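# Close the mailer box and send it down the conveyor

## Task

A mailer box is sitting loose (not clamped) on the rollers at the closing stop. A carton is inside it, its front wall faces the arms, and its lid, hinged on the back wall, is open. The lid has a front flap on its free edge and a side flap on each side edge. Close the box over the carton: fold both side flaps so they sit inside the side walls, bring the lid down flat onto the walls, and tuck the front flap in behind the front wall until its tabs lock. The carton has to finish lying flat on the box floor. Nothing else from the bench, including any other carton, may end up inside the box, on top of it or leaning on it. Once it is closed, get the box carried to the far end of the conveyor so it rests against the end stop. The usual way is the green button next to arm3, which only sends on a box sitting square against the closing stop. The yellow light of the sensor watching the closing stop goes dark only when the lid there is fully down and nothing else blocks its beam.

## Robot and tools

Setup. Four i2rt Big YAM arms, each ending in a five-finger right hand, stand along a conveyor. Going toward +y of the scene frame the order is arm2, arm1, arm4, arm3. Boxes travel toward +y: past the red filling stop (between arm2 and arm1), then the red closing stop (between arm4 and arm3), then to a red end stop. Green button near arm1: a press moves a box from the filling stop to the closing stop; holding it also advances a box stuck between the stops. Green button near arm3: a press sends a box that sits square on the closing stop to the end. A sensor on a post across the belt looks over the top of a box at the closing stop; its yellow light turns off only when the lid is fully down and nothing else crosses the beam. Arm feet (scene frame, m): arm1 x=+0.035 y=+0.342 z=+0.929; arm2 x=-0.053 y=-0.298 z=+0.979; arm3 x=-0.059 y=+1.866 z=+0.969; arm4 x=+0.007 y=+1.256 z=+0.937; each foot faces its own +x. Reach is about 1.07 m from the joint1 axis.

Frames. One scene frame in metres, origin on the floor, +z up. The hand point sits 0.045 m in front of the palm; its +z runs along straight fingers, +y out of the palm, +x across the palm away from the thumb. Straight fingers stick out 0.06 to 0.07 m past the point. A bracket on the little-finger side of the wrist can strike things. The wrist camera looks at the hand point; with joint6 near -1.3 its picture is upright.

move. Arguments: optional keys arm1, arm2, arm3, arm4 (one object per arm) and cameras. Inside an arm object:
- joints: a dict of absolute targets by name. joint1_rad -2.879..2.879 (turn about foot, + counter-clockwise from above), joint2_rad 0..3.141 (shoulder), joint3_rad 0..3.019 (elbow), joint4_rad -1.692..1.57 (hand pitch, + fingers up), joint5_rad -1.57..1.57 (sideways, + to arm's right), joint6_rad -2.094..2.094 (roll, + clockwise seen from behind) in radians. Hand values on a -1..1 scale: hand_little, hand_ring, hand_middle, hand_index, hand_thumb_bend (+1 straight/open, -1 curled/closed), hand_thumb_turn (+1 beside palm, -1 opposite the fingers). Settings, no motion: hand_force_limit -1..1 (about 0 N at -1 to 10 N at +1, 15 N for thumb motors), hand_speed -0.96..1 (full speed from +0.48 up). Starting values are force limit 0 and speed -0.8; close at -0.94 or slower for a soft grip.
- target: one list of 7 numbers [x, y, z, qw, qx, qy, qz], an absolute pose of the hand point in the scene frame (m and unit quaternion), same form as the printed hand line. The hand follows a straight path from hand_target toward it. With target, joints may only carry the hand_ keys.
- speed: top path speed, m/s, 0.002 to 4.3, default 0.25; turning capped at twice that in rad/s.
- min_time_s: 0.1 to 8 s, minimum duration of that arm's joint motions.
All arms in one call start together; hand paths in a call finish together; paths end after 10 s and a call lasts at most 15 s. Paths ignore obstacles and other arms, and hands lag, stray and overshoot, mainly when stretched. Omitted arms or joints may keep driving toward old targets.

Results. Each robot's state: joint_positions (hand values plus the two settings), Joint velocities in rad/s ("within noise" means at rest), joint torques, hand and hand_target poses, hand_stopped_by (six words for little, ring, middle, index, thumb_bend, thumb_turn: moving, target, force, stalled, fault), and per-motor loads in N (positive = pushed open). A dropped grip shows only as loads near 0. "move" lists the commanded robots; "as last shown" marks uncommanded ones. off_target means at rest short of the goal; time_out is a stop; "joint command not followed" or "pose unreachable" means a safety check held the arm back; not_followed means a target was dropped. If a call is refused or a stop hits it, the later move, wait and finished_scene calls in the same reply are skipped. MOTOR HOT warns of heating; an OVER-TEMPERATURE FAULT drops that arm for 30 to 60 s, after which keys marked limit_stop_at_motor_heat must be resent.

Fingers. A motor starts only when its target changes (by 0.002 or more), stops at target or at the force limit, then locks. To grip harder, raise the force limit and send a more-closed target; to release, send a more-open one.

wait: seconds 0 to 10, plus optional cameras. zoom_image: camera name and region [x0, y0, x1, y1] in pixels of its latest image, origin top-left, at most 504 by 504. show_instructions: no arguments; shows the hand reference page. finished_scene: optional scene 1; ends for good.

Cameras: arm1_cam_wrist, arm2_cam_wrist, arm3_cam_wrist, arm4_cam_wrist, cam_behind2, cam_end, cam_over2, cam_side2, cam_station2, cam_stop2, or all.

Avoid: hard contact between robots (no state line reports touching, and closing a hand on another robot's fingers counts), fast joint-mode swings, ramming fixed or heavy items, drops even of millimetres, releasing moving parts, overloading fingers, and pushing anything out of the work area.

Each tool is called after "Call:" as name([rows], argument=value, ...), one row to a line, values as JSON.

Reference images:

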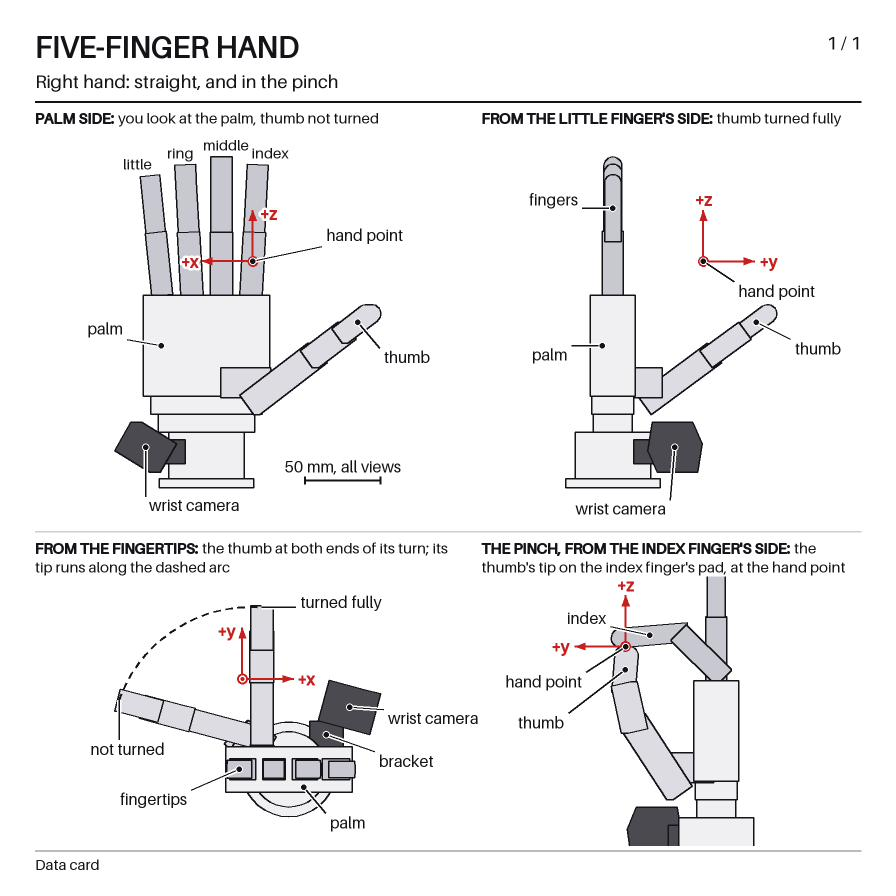

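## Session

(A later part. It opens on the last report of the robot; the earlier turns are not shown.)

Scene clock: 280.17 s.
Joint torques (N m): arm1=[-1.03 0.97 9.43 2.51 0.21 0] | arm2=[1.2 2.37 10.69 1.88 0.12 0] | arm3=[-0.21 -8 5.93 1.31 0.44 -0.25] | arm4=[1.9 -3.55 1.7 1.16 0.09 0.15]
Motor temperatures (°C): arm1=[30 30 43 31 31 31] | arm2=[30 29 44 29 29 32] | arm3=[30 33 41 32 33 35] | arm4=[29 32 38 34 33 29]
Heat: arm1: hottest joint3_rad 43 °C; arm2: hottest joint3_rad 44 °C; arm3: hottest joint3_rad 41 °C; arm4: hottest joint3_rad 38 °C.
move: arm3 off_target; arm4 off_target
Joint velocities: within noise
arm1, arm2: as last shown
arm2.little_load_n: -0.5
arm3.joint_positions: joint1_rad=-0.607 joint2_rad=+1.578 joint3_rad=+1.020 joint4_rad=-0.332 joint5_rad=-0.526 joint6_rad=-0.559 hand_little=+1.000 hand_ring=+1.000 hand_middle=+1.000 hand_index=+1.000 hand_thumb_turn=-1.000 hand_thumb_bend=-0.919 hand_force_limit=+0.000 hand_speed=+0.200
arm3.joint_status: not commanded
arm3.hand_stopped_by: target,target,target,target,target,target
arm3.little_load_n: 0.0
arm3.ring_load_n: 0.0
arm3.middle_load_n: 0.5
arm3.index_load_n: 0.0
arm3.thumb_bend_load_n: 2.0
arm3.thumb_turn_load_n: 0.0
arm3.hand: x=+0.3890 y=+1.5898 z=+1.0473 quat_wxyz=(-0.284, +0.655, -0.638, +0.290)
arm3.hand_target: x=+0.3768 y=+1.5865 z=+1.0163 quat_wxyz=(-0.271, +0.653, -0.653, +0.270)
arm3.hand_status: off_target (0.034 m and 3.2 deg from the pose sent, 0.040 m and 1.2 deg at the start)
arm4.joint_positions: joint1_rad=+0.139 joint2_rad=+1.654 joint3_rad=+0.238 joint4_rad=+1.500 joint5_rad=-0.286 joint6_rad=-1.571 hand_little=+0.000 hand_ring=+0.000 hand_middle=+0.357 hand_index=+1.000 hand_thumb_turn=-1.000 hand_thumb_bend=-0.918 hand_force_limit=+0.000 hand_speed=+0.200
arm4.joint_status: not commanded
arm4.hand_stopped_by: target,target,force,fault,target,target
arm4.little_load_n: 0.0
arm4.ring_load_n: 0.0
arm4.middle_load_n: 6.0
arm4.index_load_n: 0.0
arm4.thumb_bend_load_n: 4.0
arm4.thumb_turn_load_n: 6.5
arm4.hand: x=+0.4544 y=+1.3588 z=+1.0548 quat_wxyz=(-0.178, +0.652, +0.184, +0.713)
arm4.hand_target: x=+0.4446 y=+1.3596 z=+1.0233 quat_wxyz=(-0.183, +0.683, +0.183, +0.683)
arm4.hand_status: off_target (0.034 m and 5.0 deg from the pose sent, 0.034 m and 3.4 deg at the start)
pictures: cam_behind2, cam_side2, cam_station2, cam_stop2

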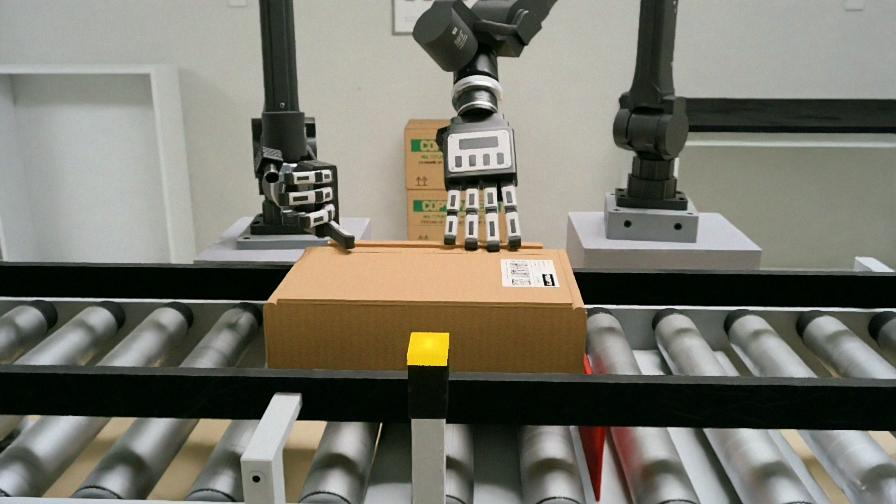

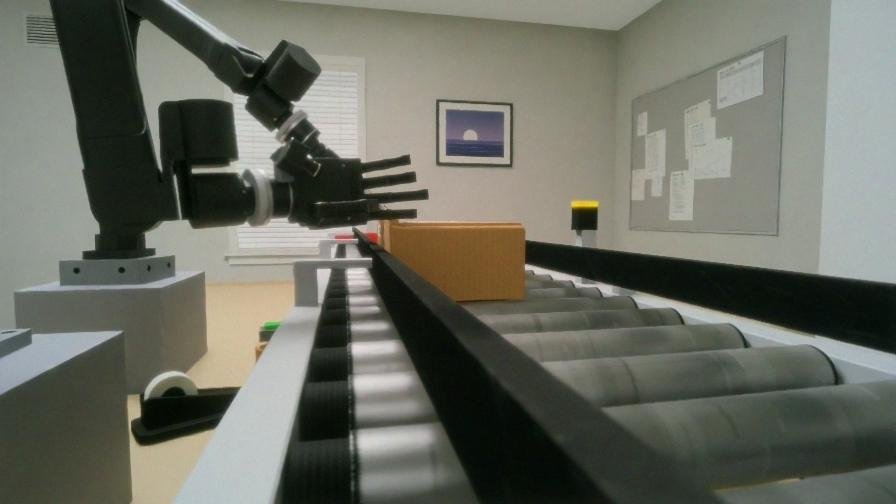

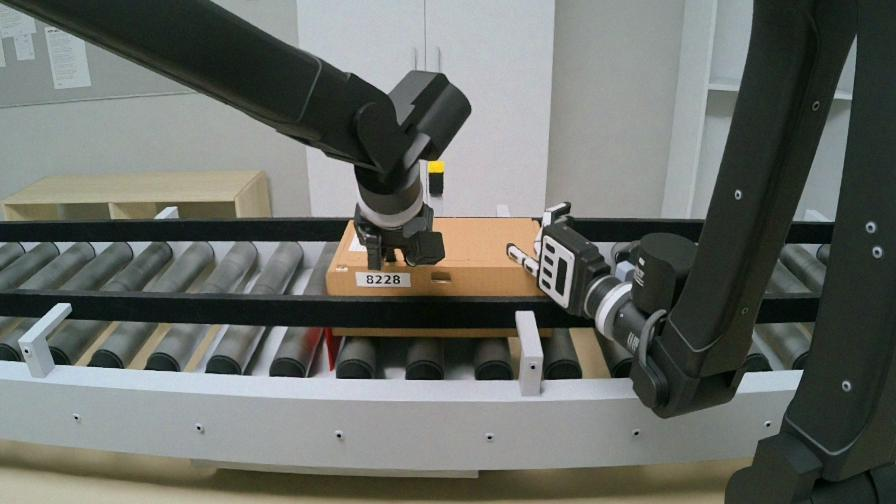

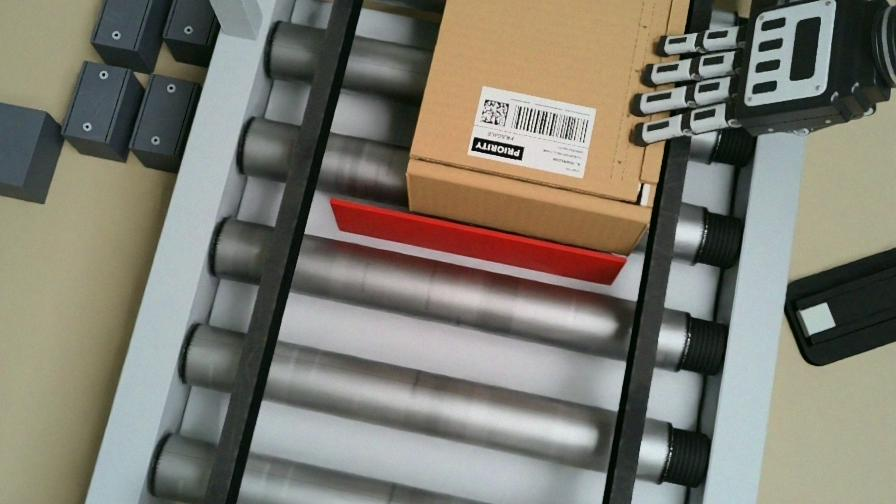

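Call:
move(arm3={"target": [0.3800, 1.5950, 1.1000, 0.2706, -0.6533, 0.6533, -0.2706], "speed": 0.1}, arm4={"target": [0.450, 1.358, 1.120, -0.183, 0.683, 0.183, 0.683], "speed": 0.1})

Call:
move(arm3={"target": [0.3000, 1.6200, 1.1800, 0.2706, -0.6533, 0.6533, -0.2706], "speed": 0.2}, arm4={"target": [0.34, 1.30, 1.160, -0.183, 0.683, 0.183, 0.683], "speed": 0.2}, cameras=["cam_side2","cam_station2","cam_stop2","cam_behind2","cam_over2"])

Call:
zoom_image(camera="cam_side2", region=[360, 200, 560, 310])

Call:
zoom_image(camera="cam_station2", region=[320, 210, 570, 350])

Call:
zoom_image(camera="cam_behind2", region=[250, 220, 610, 400])

Scene clock: 282.37 s.
Joint torques (N m): arm1=[-1.03 0.85 9.42 2.51 0.21 0] | arm2=[1.44 2.32 10.73 1.87 0.11 0] | arm3=[1.26 -11.69 12 0.55 -0.29 -0.06] | arm4=[0.67 -4.31 9.48 1.84 -0.07 0.07]
Motor temperatures (°C): arm1=[30 30 43 31 31 31] | arm2=[30 29 45 29 29 32] | arm3=[30 33 41 32 33 35] | arm4=[29 32 38 34 33 29]
Heat: arm1: hottest joint3_rad 43 °C; arm2: hottest joint3_rad 45 °C; arm3: hottest joint3_rad 41 °C; arm4: hottest joint3_rad 38 °C.
move: arm3 off_target; arm4 off_target
Joint velocities: within noise
arm1, arm2: as last shown
arm1.thumb_bend_load_n: 0.0
arm2.little_load_n: 0.0
arm3.joint_positions: joint1_rad=-0.607 joint2_rad=+1.516 joint3_rad=+1.054 joint4_rad=-0.533 joint5_rad=-0.497 joint6_rad=-0.559 hand_little=+1.000 hand_ring=+1.000 hand_middle=+1.000 hand_index=+1.000 hand_thumb_turn=-1.000 hand_thumb_bend=-0.919 hand_force_limit=+0.000 hand_speed=+0.200
arm3.joint_status: not commanded
arm3.hand_stopped_by: target,target,target,target,target,target
arm3.little_load_n: 0.0
arm3.ring_load_n: 0.0
arm3.middle_load_n: 0.0
arm3.index_load_n: 0.0
arm3.thumb_bend_load_n: 2.0
arm3.thumb_turn_load_n: 0.0
arm3.hand: x=+0.3639 y=+1.6059 z=+1.0711 quat_wxyz=(-0.268, +0.654, -0.664, +0.245)
arm3.hand_target: x=+0.3790 y=+1.5959 z=+1.1003 quat_wxyz=(-0.271, +0.653, -0.653, +0.271)
arm3.hand_status: off_target (0.035 m and 3.2 deg from the pose sent, 0.054 m and 3.3 deg at the start)
arm4.joint_positions: joint1_rad=+0.139 joint2_rad=+1.150 joint3_rad=+0.240 joint4_rad=+0.865 joint5_rad=-0.295 joint6_rad=-1.571 hand_little=+0.000 hand_ring=+0.000 hand_middle=+0.357 hand_index=+1.000 hand_thumb_turn=-1.000 hand_thumb_bend=-0.918 hand_force_limit=+0.000 hand_speed=+0.200
arm4.joint_status: not commanded
arm4.hand_stopped_by: target,target,force,fault,target,target
arm4.little_load_n: 0.0
arm4.ring_load_n: 0.0
arm4.middle_load_n: 6.5
arm4.index_load_n: 0.0
arm4.thumb_bend_load_n: 4.0
arm4.thumb_turn_load_n: 7.0
arm4.hand: x=+0.4347 y=+1.3564 z=+1.0963 quat_wxyz=(-0.182, +0.698, +0.186, +0.667)
arm4.hand_target: x=+0.4487 y=+1.3577 z=+1.1204 quat_wxyz=(-0.183, +0.683, +0.183, +0.683)
arm4.hand_status: off_target (0.028 m and 2.5 deg from the pose sent, 0.065 m and 5.0 deg at the start)
pictures: none

Scene clock: 284.17 s.
Joint torques (N m): arm1=[-1.03 0.91 9.4 2.51 0.2 0] | arm2=[1.49 2.26 10.73 1.89 0.11 -0.01] | arm3=[0.21 -8.59 11.04 0.53 -0.5 -0.3] | arm4=[0.79 1.44 11.75 2.02 -0.09 -0.01]
Motor temperatures (°C): arm1=[30 30 43 31 31 31] | arm2=[30 29 45 29 29 32] | arm3=[30 33 41 32 33 35] | arm4=[29 32 38 34 33 29]
Heat: arm1: hottest joint3_rad 43 °C; arm2: hottest joint3_rad 45 °C; arm3: hottest joint3_rad 41 °C; arm4: hottest joint3_rad 38 °C.
move: arm3 off_target; arm4 off_target
Joint velocities: within noise
arm1, arm2: as last shown
arm2.index_load_n: 0.5
arm3.joint_positions: joint1_rad=-0.685 joint2_rad=+1.260 joint3_rad=+1.054 joint4_rad=-0.804 joint5_rad=-0.544 joint6_rad=-0.623 hand_little=+1.000 hand_ring=+1.000 hand_middle=+1.000 hand_index=+1.000 hand_thumb_turn=-1.000 hand_thumb_bend=-0.919 hand_force_limit=+0.000 hand_speed=+0.200
arm3.joint_status: not commanded
arm3.hand_stopped_by: target,target,target,target,target,target
arm3.little_load_n: 0.0
arm3.ring_load_n: 0.0
arm3.middle_load_n: 0.0
arm3.index_load_n: 0.0
arm3.thumb_bend_load_n: 1.5
arm3.thumb_turn_load_n: 0.0
arm3.hand: x=+0.2964 y=+1.6292 z=+1.1632 quat_wxyz=(-0.273, +0.650, -0.662, +0.253)
arm3.hand_target: x=+0.2997 y=+1.6203 z=+1.1800 quat_wxyz=(-0.270, +0.653, -0.653, +0.271)
arm3.hand_status: off_target (0.020 m and 2.3 deg from the pose sent, 0.127 m and 3.2 deg at the start)
arm4.joint_positions: joint1_rad=-0.099 joint2_rad=+0.325 joint3_rad=+0.124 joint4_rad=+0.162 joint5_rad=-0.533 joint6_rad=-1.556 hand_little=+0.000 hand_ring=+0.000 hand_middle=+0.357 hand_index=+1.000 hand_thumb_turn=-1.000 hand_thumb_bend=-0.918 hand_force_limit=+0.000 hand_speed=+0.200
arm4.joint_status: not commanded
arm4.hand_stopped_by: target,target,force,fault,target,target
arm4.little_load_n: 0.0
arm4.ring_load_n: 0.0
arm4.middle_load_n: 6.5
arm4.index_load_n: 0.0
arm4.thumb_bend_load_n: 4.0
arm4.thumb_turn_load_n: 7.0
arm4.hand: x=+0.3361 y=+1.3020 z=+1.1346 quat_wxyz=(-0.191, +0.697, +0.178, +0.668)
arm4.hand_target: x=+0.3392 y=+1.3000 z=+1.1599 quat_wxyz=(-0.183, +0.683, +0.183, +0.683)
arm4.hand_status: off_target (0.026 m and 2.5 deg from the pose sent, 0.127 m and 2.5 deg at the start)
pictures: cam_behind2, cam_over2, cam_side2, cam_station2, cam_stop2

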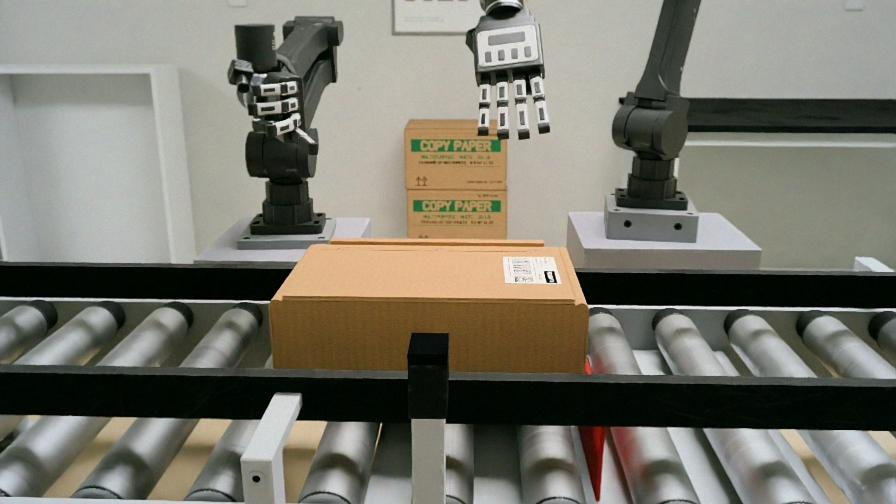

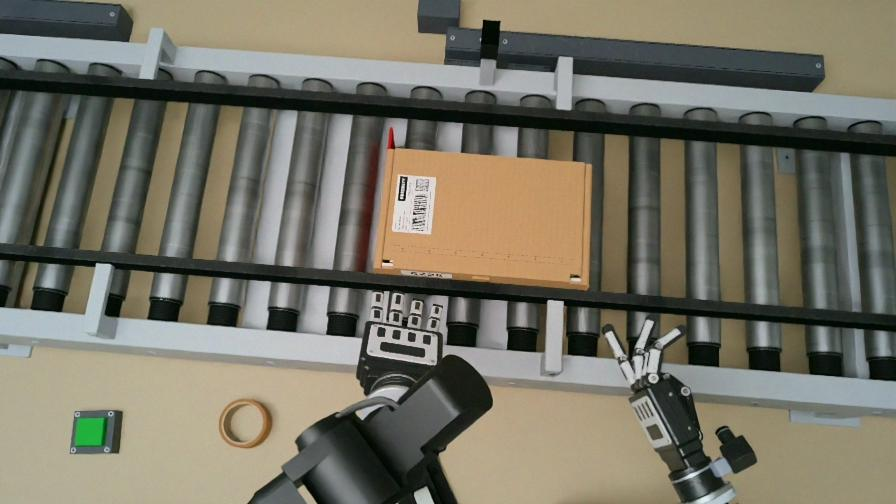

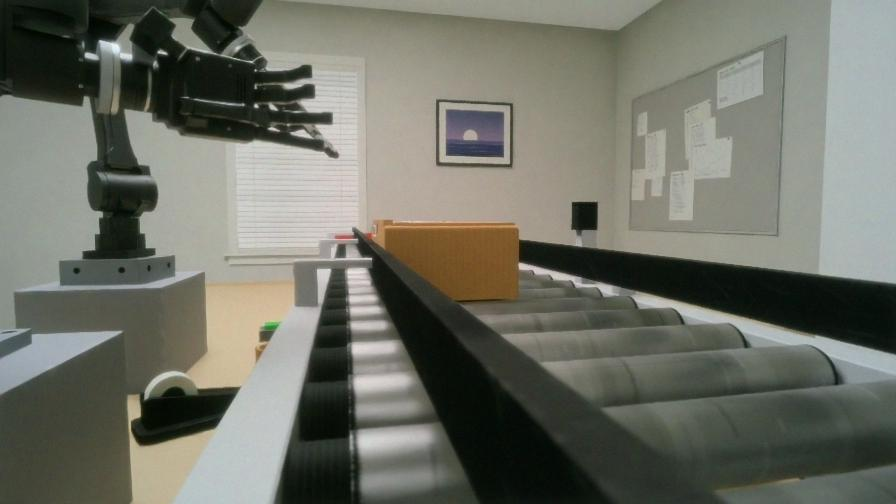

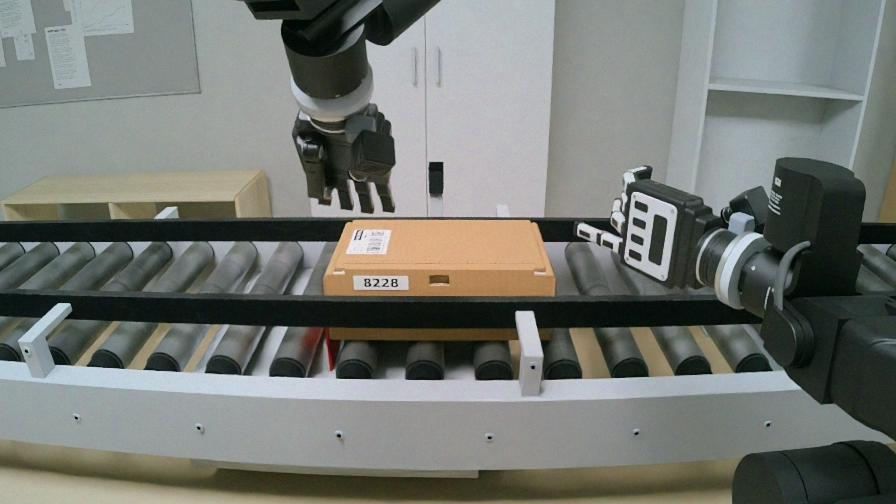

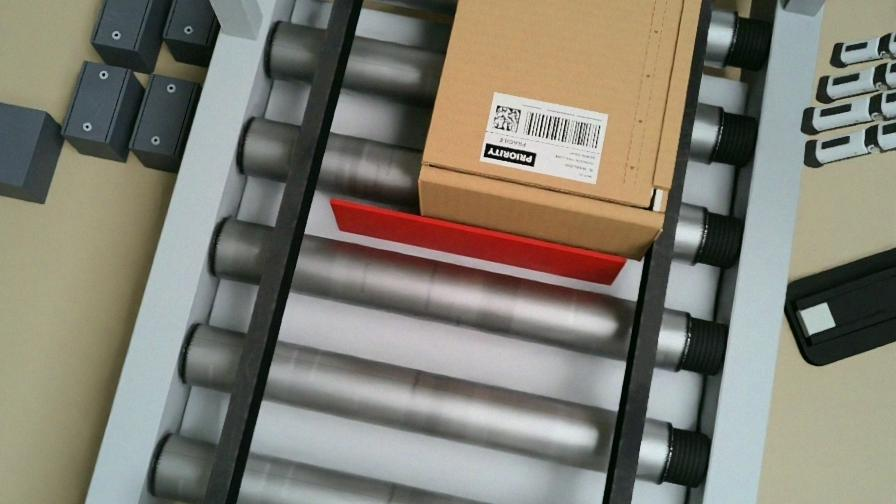

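Scaled by 2.520 from the camera's image (finer frame: 1280x720).

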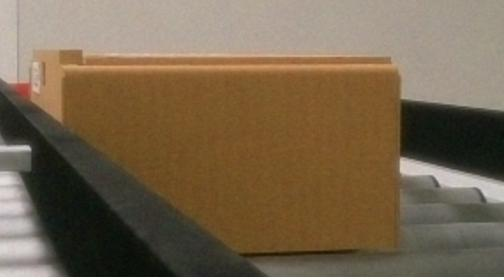

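Scaled by 2.016 from the camera's image (finer frame: 1280x720).

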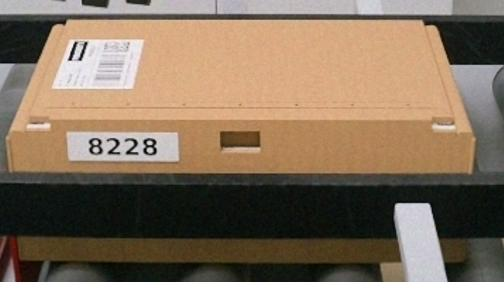

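Scaled by 1.400 from the camera's image (finer frame: 1280x720).

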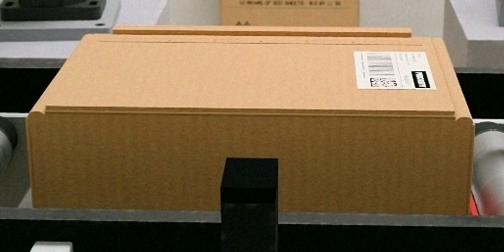

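Call:
zoom_image(camera="cam_stop2", region=[320, 120, 720, 300])

Call:
zoom_image(camera="cam_over2", region=[350, 110, 450, 290])

Call:
move(cameras=["cam_end","arm3_cam_wrist","cam_over2","arm4_cam_wrist"])

Call:
zoom_image(camera="cam_end", region=[400, 150, 800, 450])

Scaled by 1.260 from the camera's image (finer frame: 1280x720).

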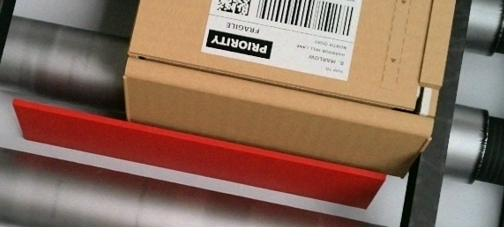

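Scaled by 2.800 from the camera's image (finer frame: 1280x720).

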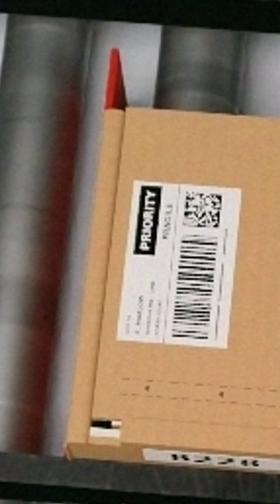

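Scene clock: 285.00 s.
Joint torques (N m): arm1=[-1.03 0.85 9.4 2.51 0.21 0] | arm2=[1.38 2.49 10.66 1.95 0.11 -0.03] | arm3=[0.26 -8.35 11.03 0.54 -0.5 -0.32] | arm4=[0.09 1.55 11.74 1.98 -0.14 -0.01]
Motor temperatures (°C): arm1=[30 30 43 31 31 31] | arm2=[30 29 45 29 29 32] | arm3=[30 33 41 32 33 35] | arm4=[29 32 38 34 33 29]
Heat: arm1: hottest joint3_rad 43 °C; arm2: hottest joint3_rad 45 °C; arm3: hottest joint3_rad 41 °C; arm4: hottest joint3_rad 38 °C.
Joint velocities: within noise
arm1.joint_positions: joint1_rad=-0.032 joint2_rad=+0.646 joint3_rad=+1.328 joint4_rad=-1.360 joint5_rad=+0.140 joint6_rad=-1.156 hand_little=+1.000 hand_ring=+1.000 hand_middle=+1.000 hand_index=+1.000 hand_thumb_turn=+1.000 hand_thumb_bend=+1.000 hand_force_limit=+0.000 hand_speed=-0.800
arm1.joint_status: not commanded
arm1.hand_stopped_by: target,target,target,target,target,target
arm1.little_load_n: 0.0
arm1.ring_load_n: 0.0
arm1.middle_load_n: 0.0
arm1.index_load_n: 0.0
arm1.thumb_bend_load_n: 0.0
arm1.thumb_turn_load_n: 0.0
arm1.hand: x=+0.2644 y=+0.2774 z=+1.3774 quat_wxyz=(-0.035, +0.878, -0.203, +0.433) (m; scene frame)
arm1.hand_target: x=+0.2642 y=+0.2774 z=+1.3850 quat_wxyz=(-0.037, +0.874, -0.203, +0.441) (m; scene frame)
arm1.hand_status: not commanded
arm2.joint_positions: joint1_rad=+0.199 joint2_rad=+0.614 joint3_rad=+1.377 joint4_rad=-1.233 joint5_rad=+0.174 joint6_rad=-1.171 hand_little=+1.000 hand_ring=+1.000 hand_middle=+1.000 hand_index=+1.000 hand_thumb_turn=+1.000 hand_thumb_bend=+1.000 hand_force_limit=+0.000 hand_speed=-0.800
arm2.joint_status: not commanded
arm2.hand_stopped_by: target,target,target,target,target,target
arm2.little_load_n: 0.0
arm2.ring_load_n: 0.0
arm2.middle_load_n: 0.0
arm2.index_load_n: 0.0
arm2.thumb_bend_load_n: 0.0
arm2.thumb_turn_load_n: 0.0
arm2.hand: x=+0.1875 y=-0.3622 z=+1.4826 quat_wxyz=(-0.044, +0.830, -0.192, +0.522) (m; scene frame)
arm2.hand_target: x=+0.1862 y=-0.3623 z=+1.4936 quat_wxyz=(-0.047, +0.823, -0.191, +0.533) (m; scene frame)
arm2.hand_status: not commanded
arm3.joint_positions: joint1_rad=-0.685 joint2_rad=+1.260 joint3_rad=+1.054 joint4_rad=-0.804 joint5_rad=-0.544 joint6_rad=-0.623 hand_little=+1.000 hand_ring=+1.000 hand_middle=+1.000 hand_index=+1.000 hand_thumb_turn=-1.000 hand_thumb_bend=-0.919 hand_force_limit=+0.000 hand_speed=+0.200
arm3.joint_status: not commanded
arm3.hand_stopped_by: target,target,target,target,target,target
arm3.little_load_n: 0.0
arm3.ring_load_n: -0.5
arm3.middle_load_n: 0.0
arm3.index_load_n: 0.0
arm3.thumb_bend_load_n: 2.0
arm3.thumb_turn_load_n: 0.0
arm3.hand: x=+0.2964 y=+1.6292 z=+1.1632 quat_wxyz=(-0.273, +0.650, -0.662, +0.253) (m; scene frame)
arm3.hand_target: x=+0.2997 y=+1.6203 z=+1.1800 quat_wxyz=(-0.270, +0.653, -0.653, +0.271) (m; scene frame)
arm3.hand_status: off_target (0.020 m and 2.3 deg from the pose sent, 0.127 m and 3.2 deg at the start)
arm4.joint_positions: joint1_rad=-0.099 joint2_rad=+0.325 joint3_rad=+0.124 joint4_rad=+0.162 joint5_rad=-0.533 joint6_rad=-1.556 hand_little=+0.000 hand_ring=+0.000 hand_middle=+0.357 hand_index=+1.000 hand_thumb_turn=-1.000 hand_thumb_bend=-0.918 hand_force_limit=+0.000 hand_speed=+0.200
arm4.joint_status: not commanded
arm4.hand_stopped_by: target,target,force,fault,target,target
arm4.little_load_n: -0.5
arm4.ring_load_n: 0.0
arm4.middle_load_n: 6.0
arm4.index_load_n: 0.0
arm4.thumb_bend_load_n: 4.0
arm4.thumb_turn_load_n: 7.0
arm4.hand: x=+0.3360 y=+1.3020 z=+1.1346 quat_wxyz=(-0.191, +0.697, +0.178, +0.668) (m; scene frame)
arm4.hand_target: x=+0.3392 y=+1.3000 z=+1.1600 quat_wxyz=(-0.183, +0.683, +0.183, +0.683) (m; scene frame)
arm4.hand_status: off_target (0.026 m and 2.5 deg from the pose sent, 0.127 m and 2.5 deg at the start)
pictures: arm3_cam_wrist, arm4_cam_wrist, cam_end, cam_over2
camera_calibration:
arm3_cam_wrist: T_world_to_cam=[[-0.73189, -0.23103, -0.64106, 1.33293], [-0.46583, 0.85625, 0.22326, -1.51183], [0.49733, 0.46203, -0.7343, 0.0713]] pos_world=[0.23583, 1.5695, 1.24437]
arm4_cam_wrist: T_world_to_cam=[[0.5397, -0.8059, 0.2434, 0.59757], [-0.3569, -0.48088, -0.80086, 1.65145], [0.76246, 0.34536, -0.54716, 0.02969]] pos_world=[0.24426, 1.26548, 1.19338]

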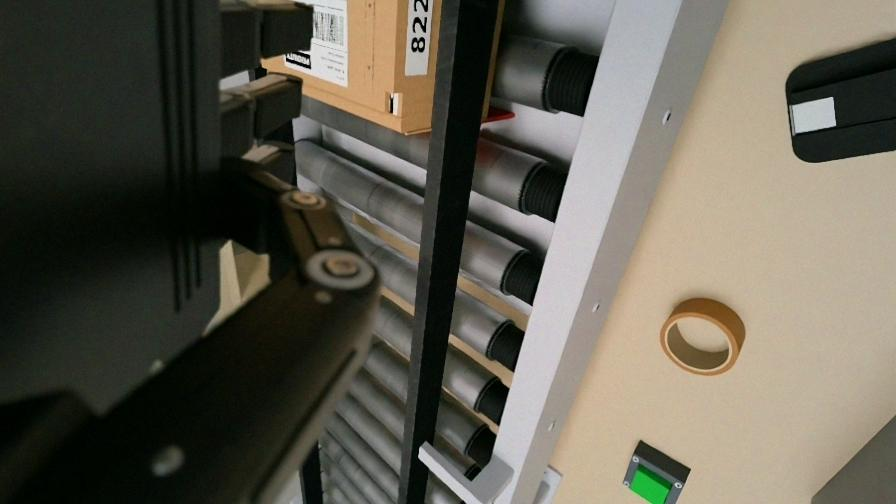

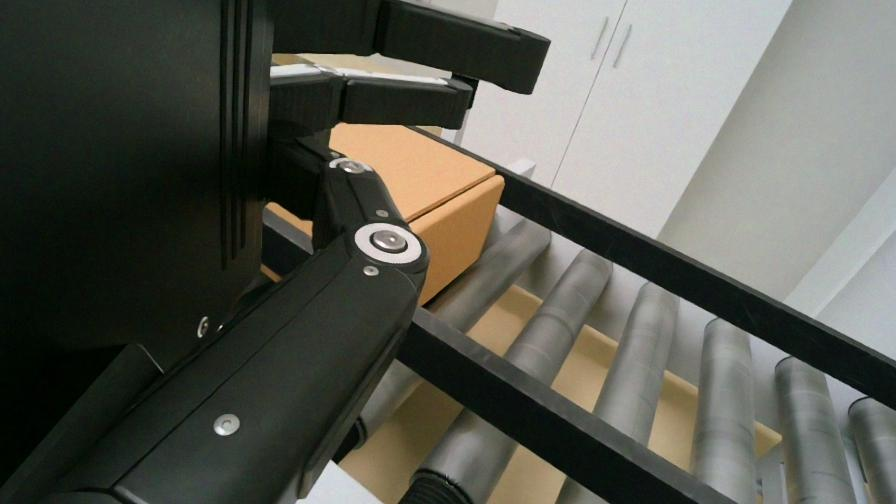

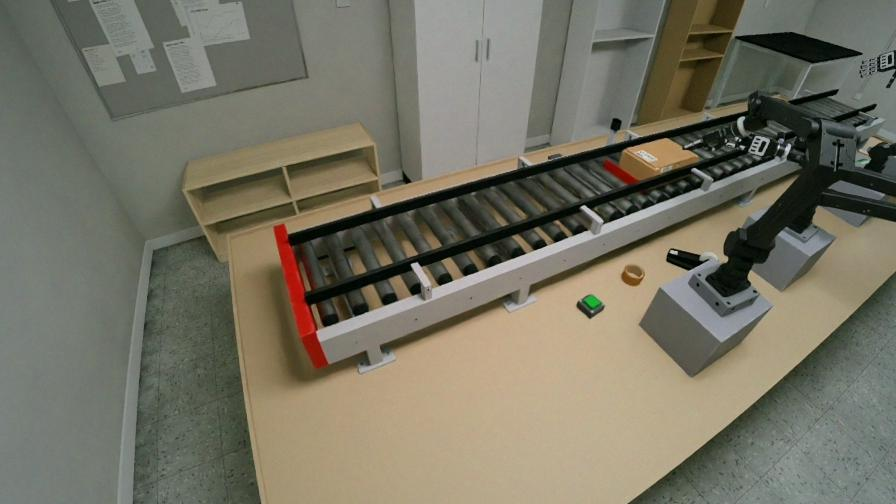

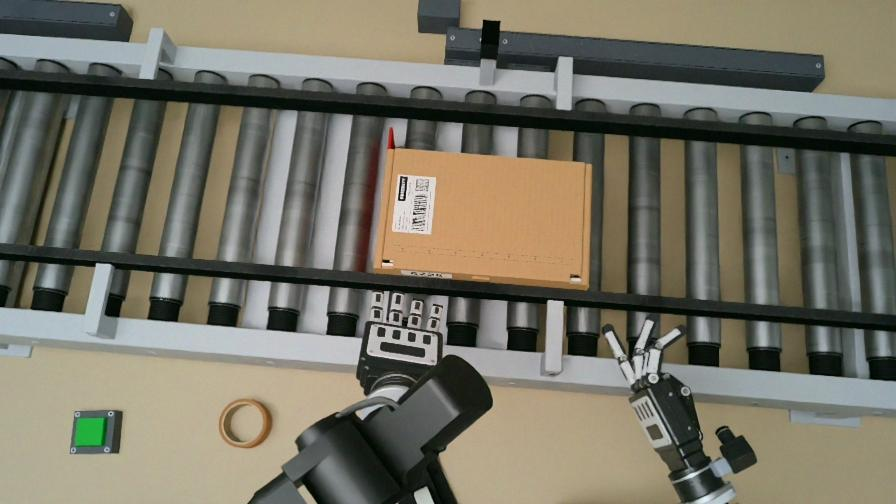

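Scaled by 1.260 from the camera's image (finer frame: 1280x720).

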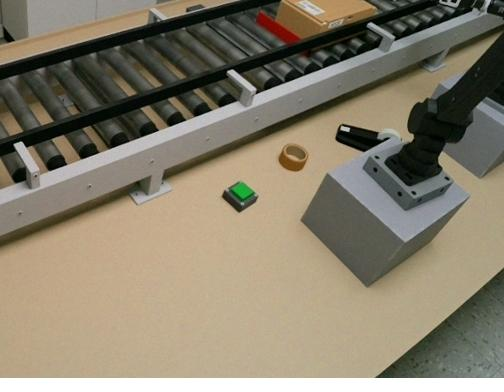

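Call:
move(arm3={"target": [0.24, 1.86, 1.23, 0.0, -0.7071, 0.7071, 0.0], "speed": 0.3})

Call:
move(arm3={"target": [0.119, 2.077, 1.10, 0.0, -0.9397, 0.3421, 0.0], "speed": 0.3}, cameras=["cam_over2","cam_end","arm3_cam_wrist","cam_behind2"])

Scene clock: 289.47 s.
Joint torques (N m): arm1=[-1.03 0.91 9.42 2.51 0.21 0.01] | arm2=[1.38 2.26 10.71 1.88 0.12 -0.01] | arm3=[1.49 -7.12 11.86 -0.39 0 0.08] | arm4=[0.15 1.49 11.7 1.95 -0.12 0.01]
Motor temperatures (°C): arm1=[30 30 43 31 31 31] | arm2=[30 29 45 29 29 32] | arm3=[30 33 41 31 33 35] | arm4=[29 31 39 34 33 29]
Heat: arm1: hottest joint3_rad 43 °C; arm2: hottest joint3_rad 45 °C; arm3: hottest joint3_rad 41 °C; arm4: hottest joint3_rad 39 °C.
move: arm3 off_target
Joint velocities: within noise
arm1, arm2, arm4: as last shown
arm2.middle_load_n: -0.5
arm3.joint_positions: joint1_rad=-0.004 joint2_rad=+1.281 joint3_rad=+1.272 joint4_rad=-1.604 joint5_rad=-0.016 joint6_rad=-0.134 hand_little=+1.000 hand_ring=+1.000 hand_middle=+1.000 hand_index=+1.000 hand_thumb_turn=-1.000 hand_thumb_bend=-0.919 hand_force_limit=+0.000 hand_speed=+0.200
arm3.joint_status: not commanded
arm3.hand_stopped_by: target,target,target,target,target,target
arm3.little_load_n: 0.0
arm3.ring_load_n: 0.0
arm3.middle_load_n: 0.0
arm3.index_load_n: 0.0
arm3.thumb_bend_load_n: 1.5
arm3.thumb_turn_load_n: 0.5
arm3.hand: x=+0.2273 y=+1.8582 z=+1.2144 quat_wxyz=(+0.010, +0.710, -0.704, -0.016)
arm3.hand_target: x=+0.2392 y=+1.8600 z=+1.2297 quat_wxyz=(+0.000, +0.707, -0.707, +0.000)
arm3.hand_status: off_target (0.020 m and 2.2 deg from the pose sent, 0.247 m and 43.7 deg at the start)
arm4.little_load_n: 0.0
pictures: none

Scene clock: 291.70 s.
Joint torques (N m): arm1=[-0.97 0.85 9.42 2.51 0.21 0] | arm2=[1.38 2.14 10.71 1.94 0.12 -0.02] | arm3=[1.61 -6.71 7.09 0.43 0.02 0.06] | arm4=[0.09 1.67 11.78 1.8 -0.12 0.02]
Motor temperatures (°C): arm1=[30 30 43 31 31 31] | arm2=[30 29 45 29 29 32] | arm3=[30 33 41 31 33 35] | arm4=[29 31 40 34 33 29]
Heat: arm1: hottest joint3_rad 43 °C; arm2: hottest joint3_rad 45 °C; arm3: hottest joint3_rad 41 °C; arm4: hottest joint3_rad 40 °C.
move: arm3 done
Joint velocities: within noise
arm1, arm2, arm4: as last shown
arm2.middle_load_n: 0.0
arm3.joint_positions: joint1_rad=+0.885 joint2_rad=+1.252 joint3_rad=+0.966 joint4_rad=-1.282 joint5_rad=-0.014 joint6_rad=-0.118 hand_little=+1.000 hand_ring=+1.000 hand_middle=+1.000 hand_index=+1.000 hand_thumb_turn=-1.000 hand_thumb_bend=-0.919 hand_force_limit=+0.000 hand_speed=+0.200
arm3.joint_status: not commanded
arm3.hand_stopped_by: target,target,target,target,target,target
arm3.little_load_n: 0.0
arm3.ring_load_n: 0.0
arm3.middle_load_n: 0.0
arm3.index_load_n: 0.0
arm3.thumb_bend_load_n: 2.0
arm3.thumb_turn_load_n: 0.0
arm3.hand: x=+0.1195 y=+2.0737 z=+1.1023 quat_wxyz=(+0.002, +0.941, -0.338, -0.002)
arm3.hand_target: x=+0.1189 y=+2.0770 z=+1.1000 quat_wxyz=(+0.000, +0.940, -0.342, +0.000)
arm3.hand_status: done (0.004 m and 0.6 deg from the pose sent, 0.270 m and 49.6 deg at the start)
pictures: arm3_cam_wrist, cam_behind2, cam_end, cam_over2
arm3_cam_wrist: T_world_to_cam=[[-0.4174, -0.90738, 0.0493, 1.87118], [-0.792, 0.38985, 0.46984, -1.22686], [-0.44554, 0.15706, -0.88138, 0.81639]] pos_world=[0.17309, 2.04795, 1.20372]

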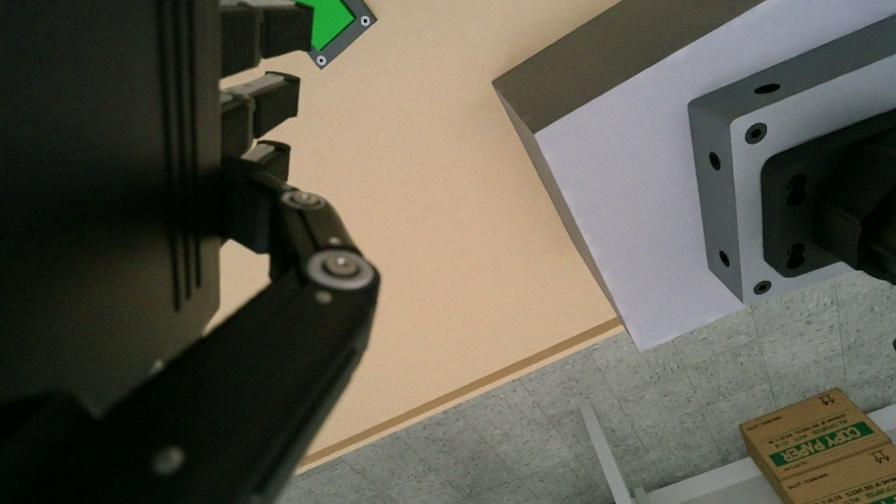

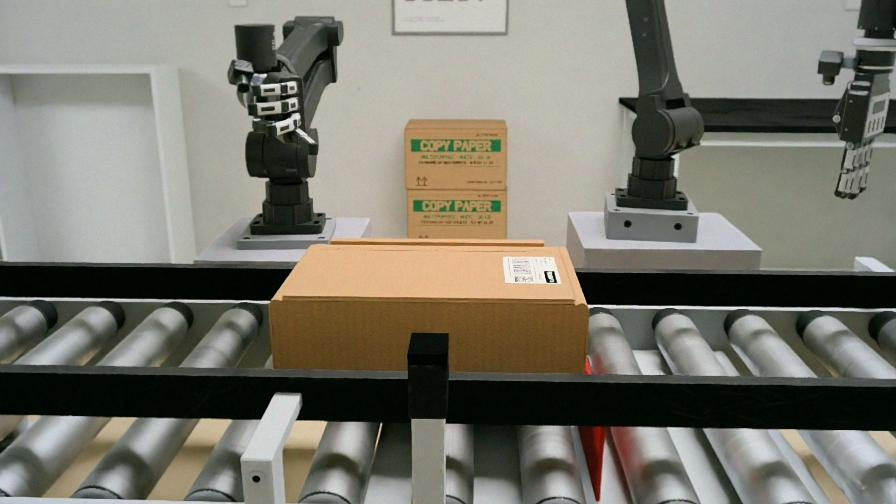

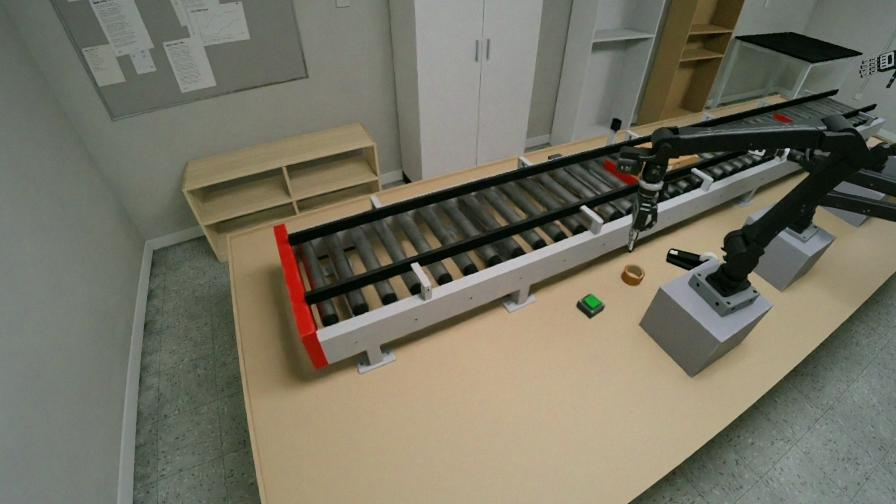

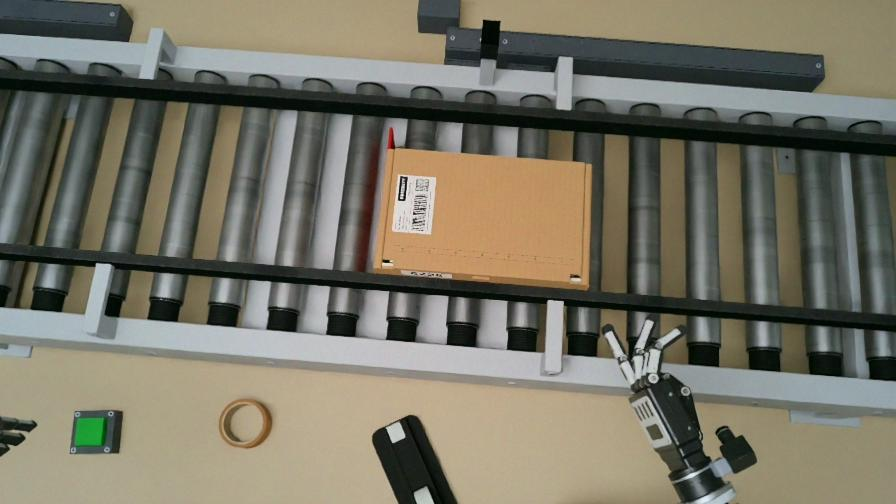

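Call:
move(arm3={"target": [0.137, 2.110, 0.88, 0.0, -0.9397, 0.3421, 0.0], "speed": 0.2}, cameras=["cam_over2","cam_end","arm3_cam_wrist"])

Call:
zoom_image(camera="cam_end", region=[520, 200, 720, 360])

Call:
zoom_image(camera="cam_over2", region=[0, 380, 160, 500])

Scene clock: 294.60 s.
Joint torques (N m): arm1=[-1.03 0.91 9.43 2.51 0.21 0] | arm2=[1.55 2.37 10.71 1.92 0.12 -0.01] | arm3=[1.49 -9.64 4.52 0.42 0.03 0.07] | arm4=[0.56 1.32 11.55 1.94 -0.11 -0.02]
Motor temperatures (°C): arm1=[30 30 43 31 31 31] | arm2=[30 29 45 29 29 32] | arm3=[30 33 41 31 33 35] | arm4=[29 31 40 34 33 29]
Heat: arm1: hottest joint3_rad 43 °C; arm2: hottest joint3_rad 45 °C; arm3: hottest joint3_rad 41 °C; arm4: hottest joint3_rad 40 °C.
move: arm3 done
Joint velocities: within noise
arm1, arm2, arm4: as last shown
arm1.ring_load_n: -0.5
arm3.joint_positions: joint1_rad=+0.920 joint2_rad=+1.732 joint3_rad=+0.782 joint4_rad=-0.622 joint5_rad=-0.014 joint6_rad=-0.081 hand_little=+1.000 hand_ring=+1.000 hand_middle=+1.000 hand_index=+1.000 hand_thumb_turn=-1.000 hand_thumb_bend=-0.919 hand_force_limit=+0.000 hand_speed=+0.200
arm3.joint_status: not commanded
arm3.hand_stopped_by: target,target,target,target,target,target
arm3.little_load_n: -0.5
arm3.ring_load_n: 0.0
arm3.middle_load_n: 0.0
arm3.index_load_n: 0.0
arm3.thumb_bend_load_n: 2.0
arm3.thumb_turn_load_n: 0.0
arm3.hand: x=+0.1372 y=+2.1051 z=+0.8809 quat_wxyz=(+0.004, +0.941, -0.339, -0.003)
arm3.hand_target: x=+0.1370 y=+2.1100 z=+0.8800 quat_wxyz=(+0.000, +0.940, -0.342, +0.000)
arm3.hand_status: done (0.005 m and 0.7 deg from the pose sent, 0.226 m and 0.5 deg at the start)
arm4.thumb_turn_load_n: 6.5
pictures: arm3_cam_wrist, cam_end, cam_over2
arm3_cam_wrist: T_world_to_cam=[[-0.41899, -0.90636, 0.05451, 1.91143], [-0.78955, 0.39332, 0.47107, -1.12979], [-0.4484, 0.15433, -0.88041, 0.62948]] pos_world=[0.19109, 2.07965, 0.98221]

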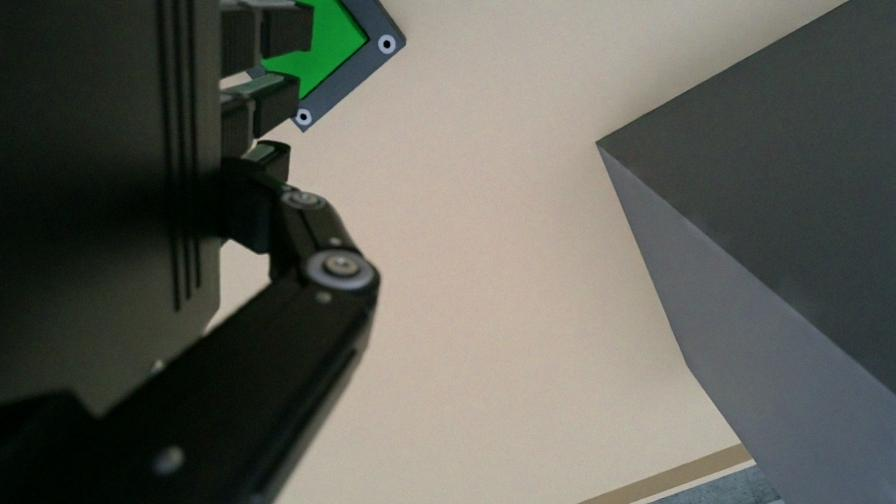

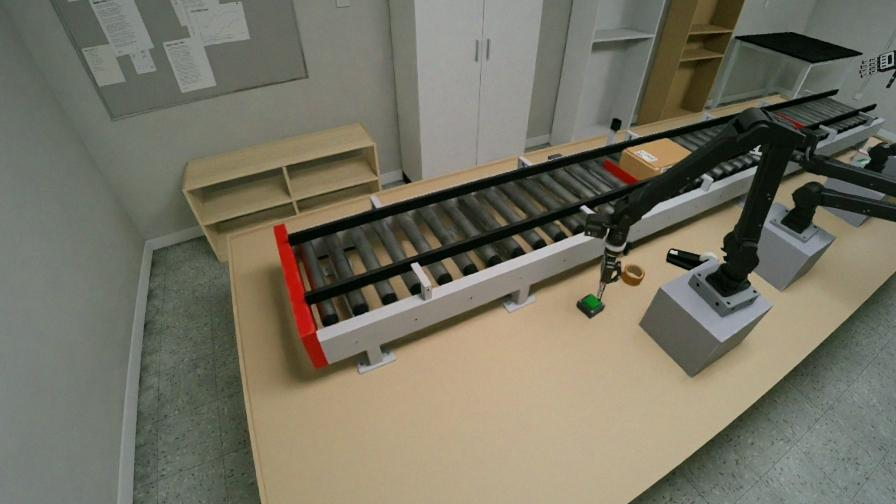

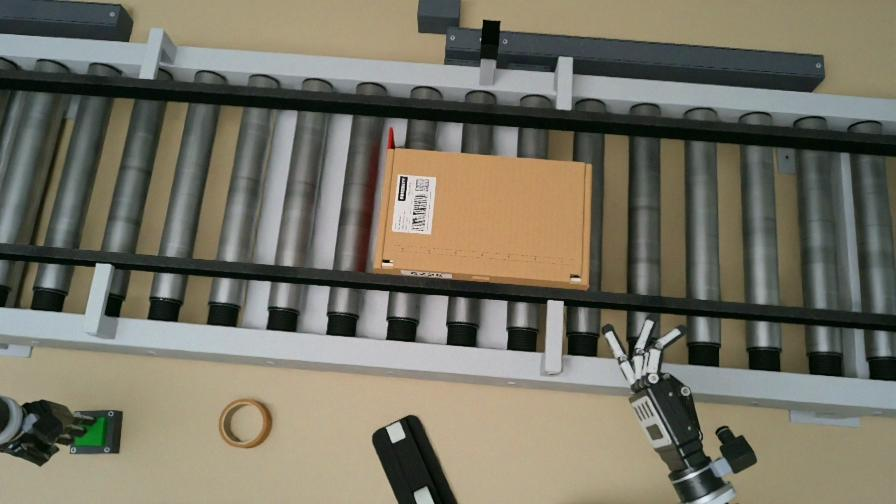

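Scaled by 2.520 from the camera's image (finer frame: 1280x720).

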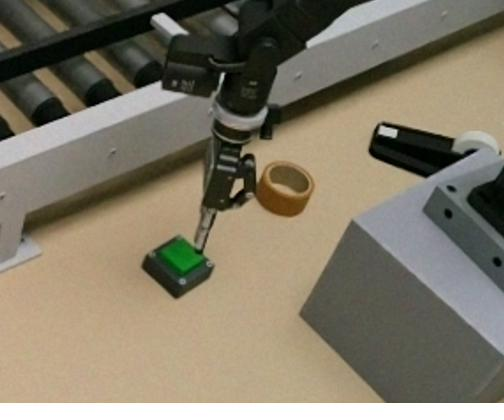

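Scaled by 3.150 from the camera's image (finer frame: 1280x720).

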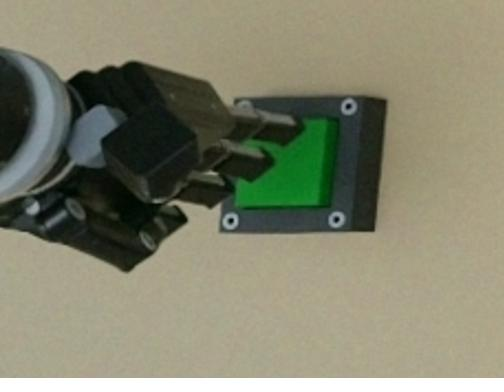

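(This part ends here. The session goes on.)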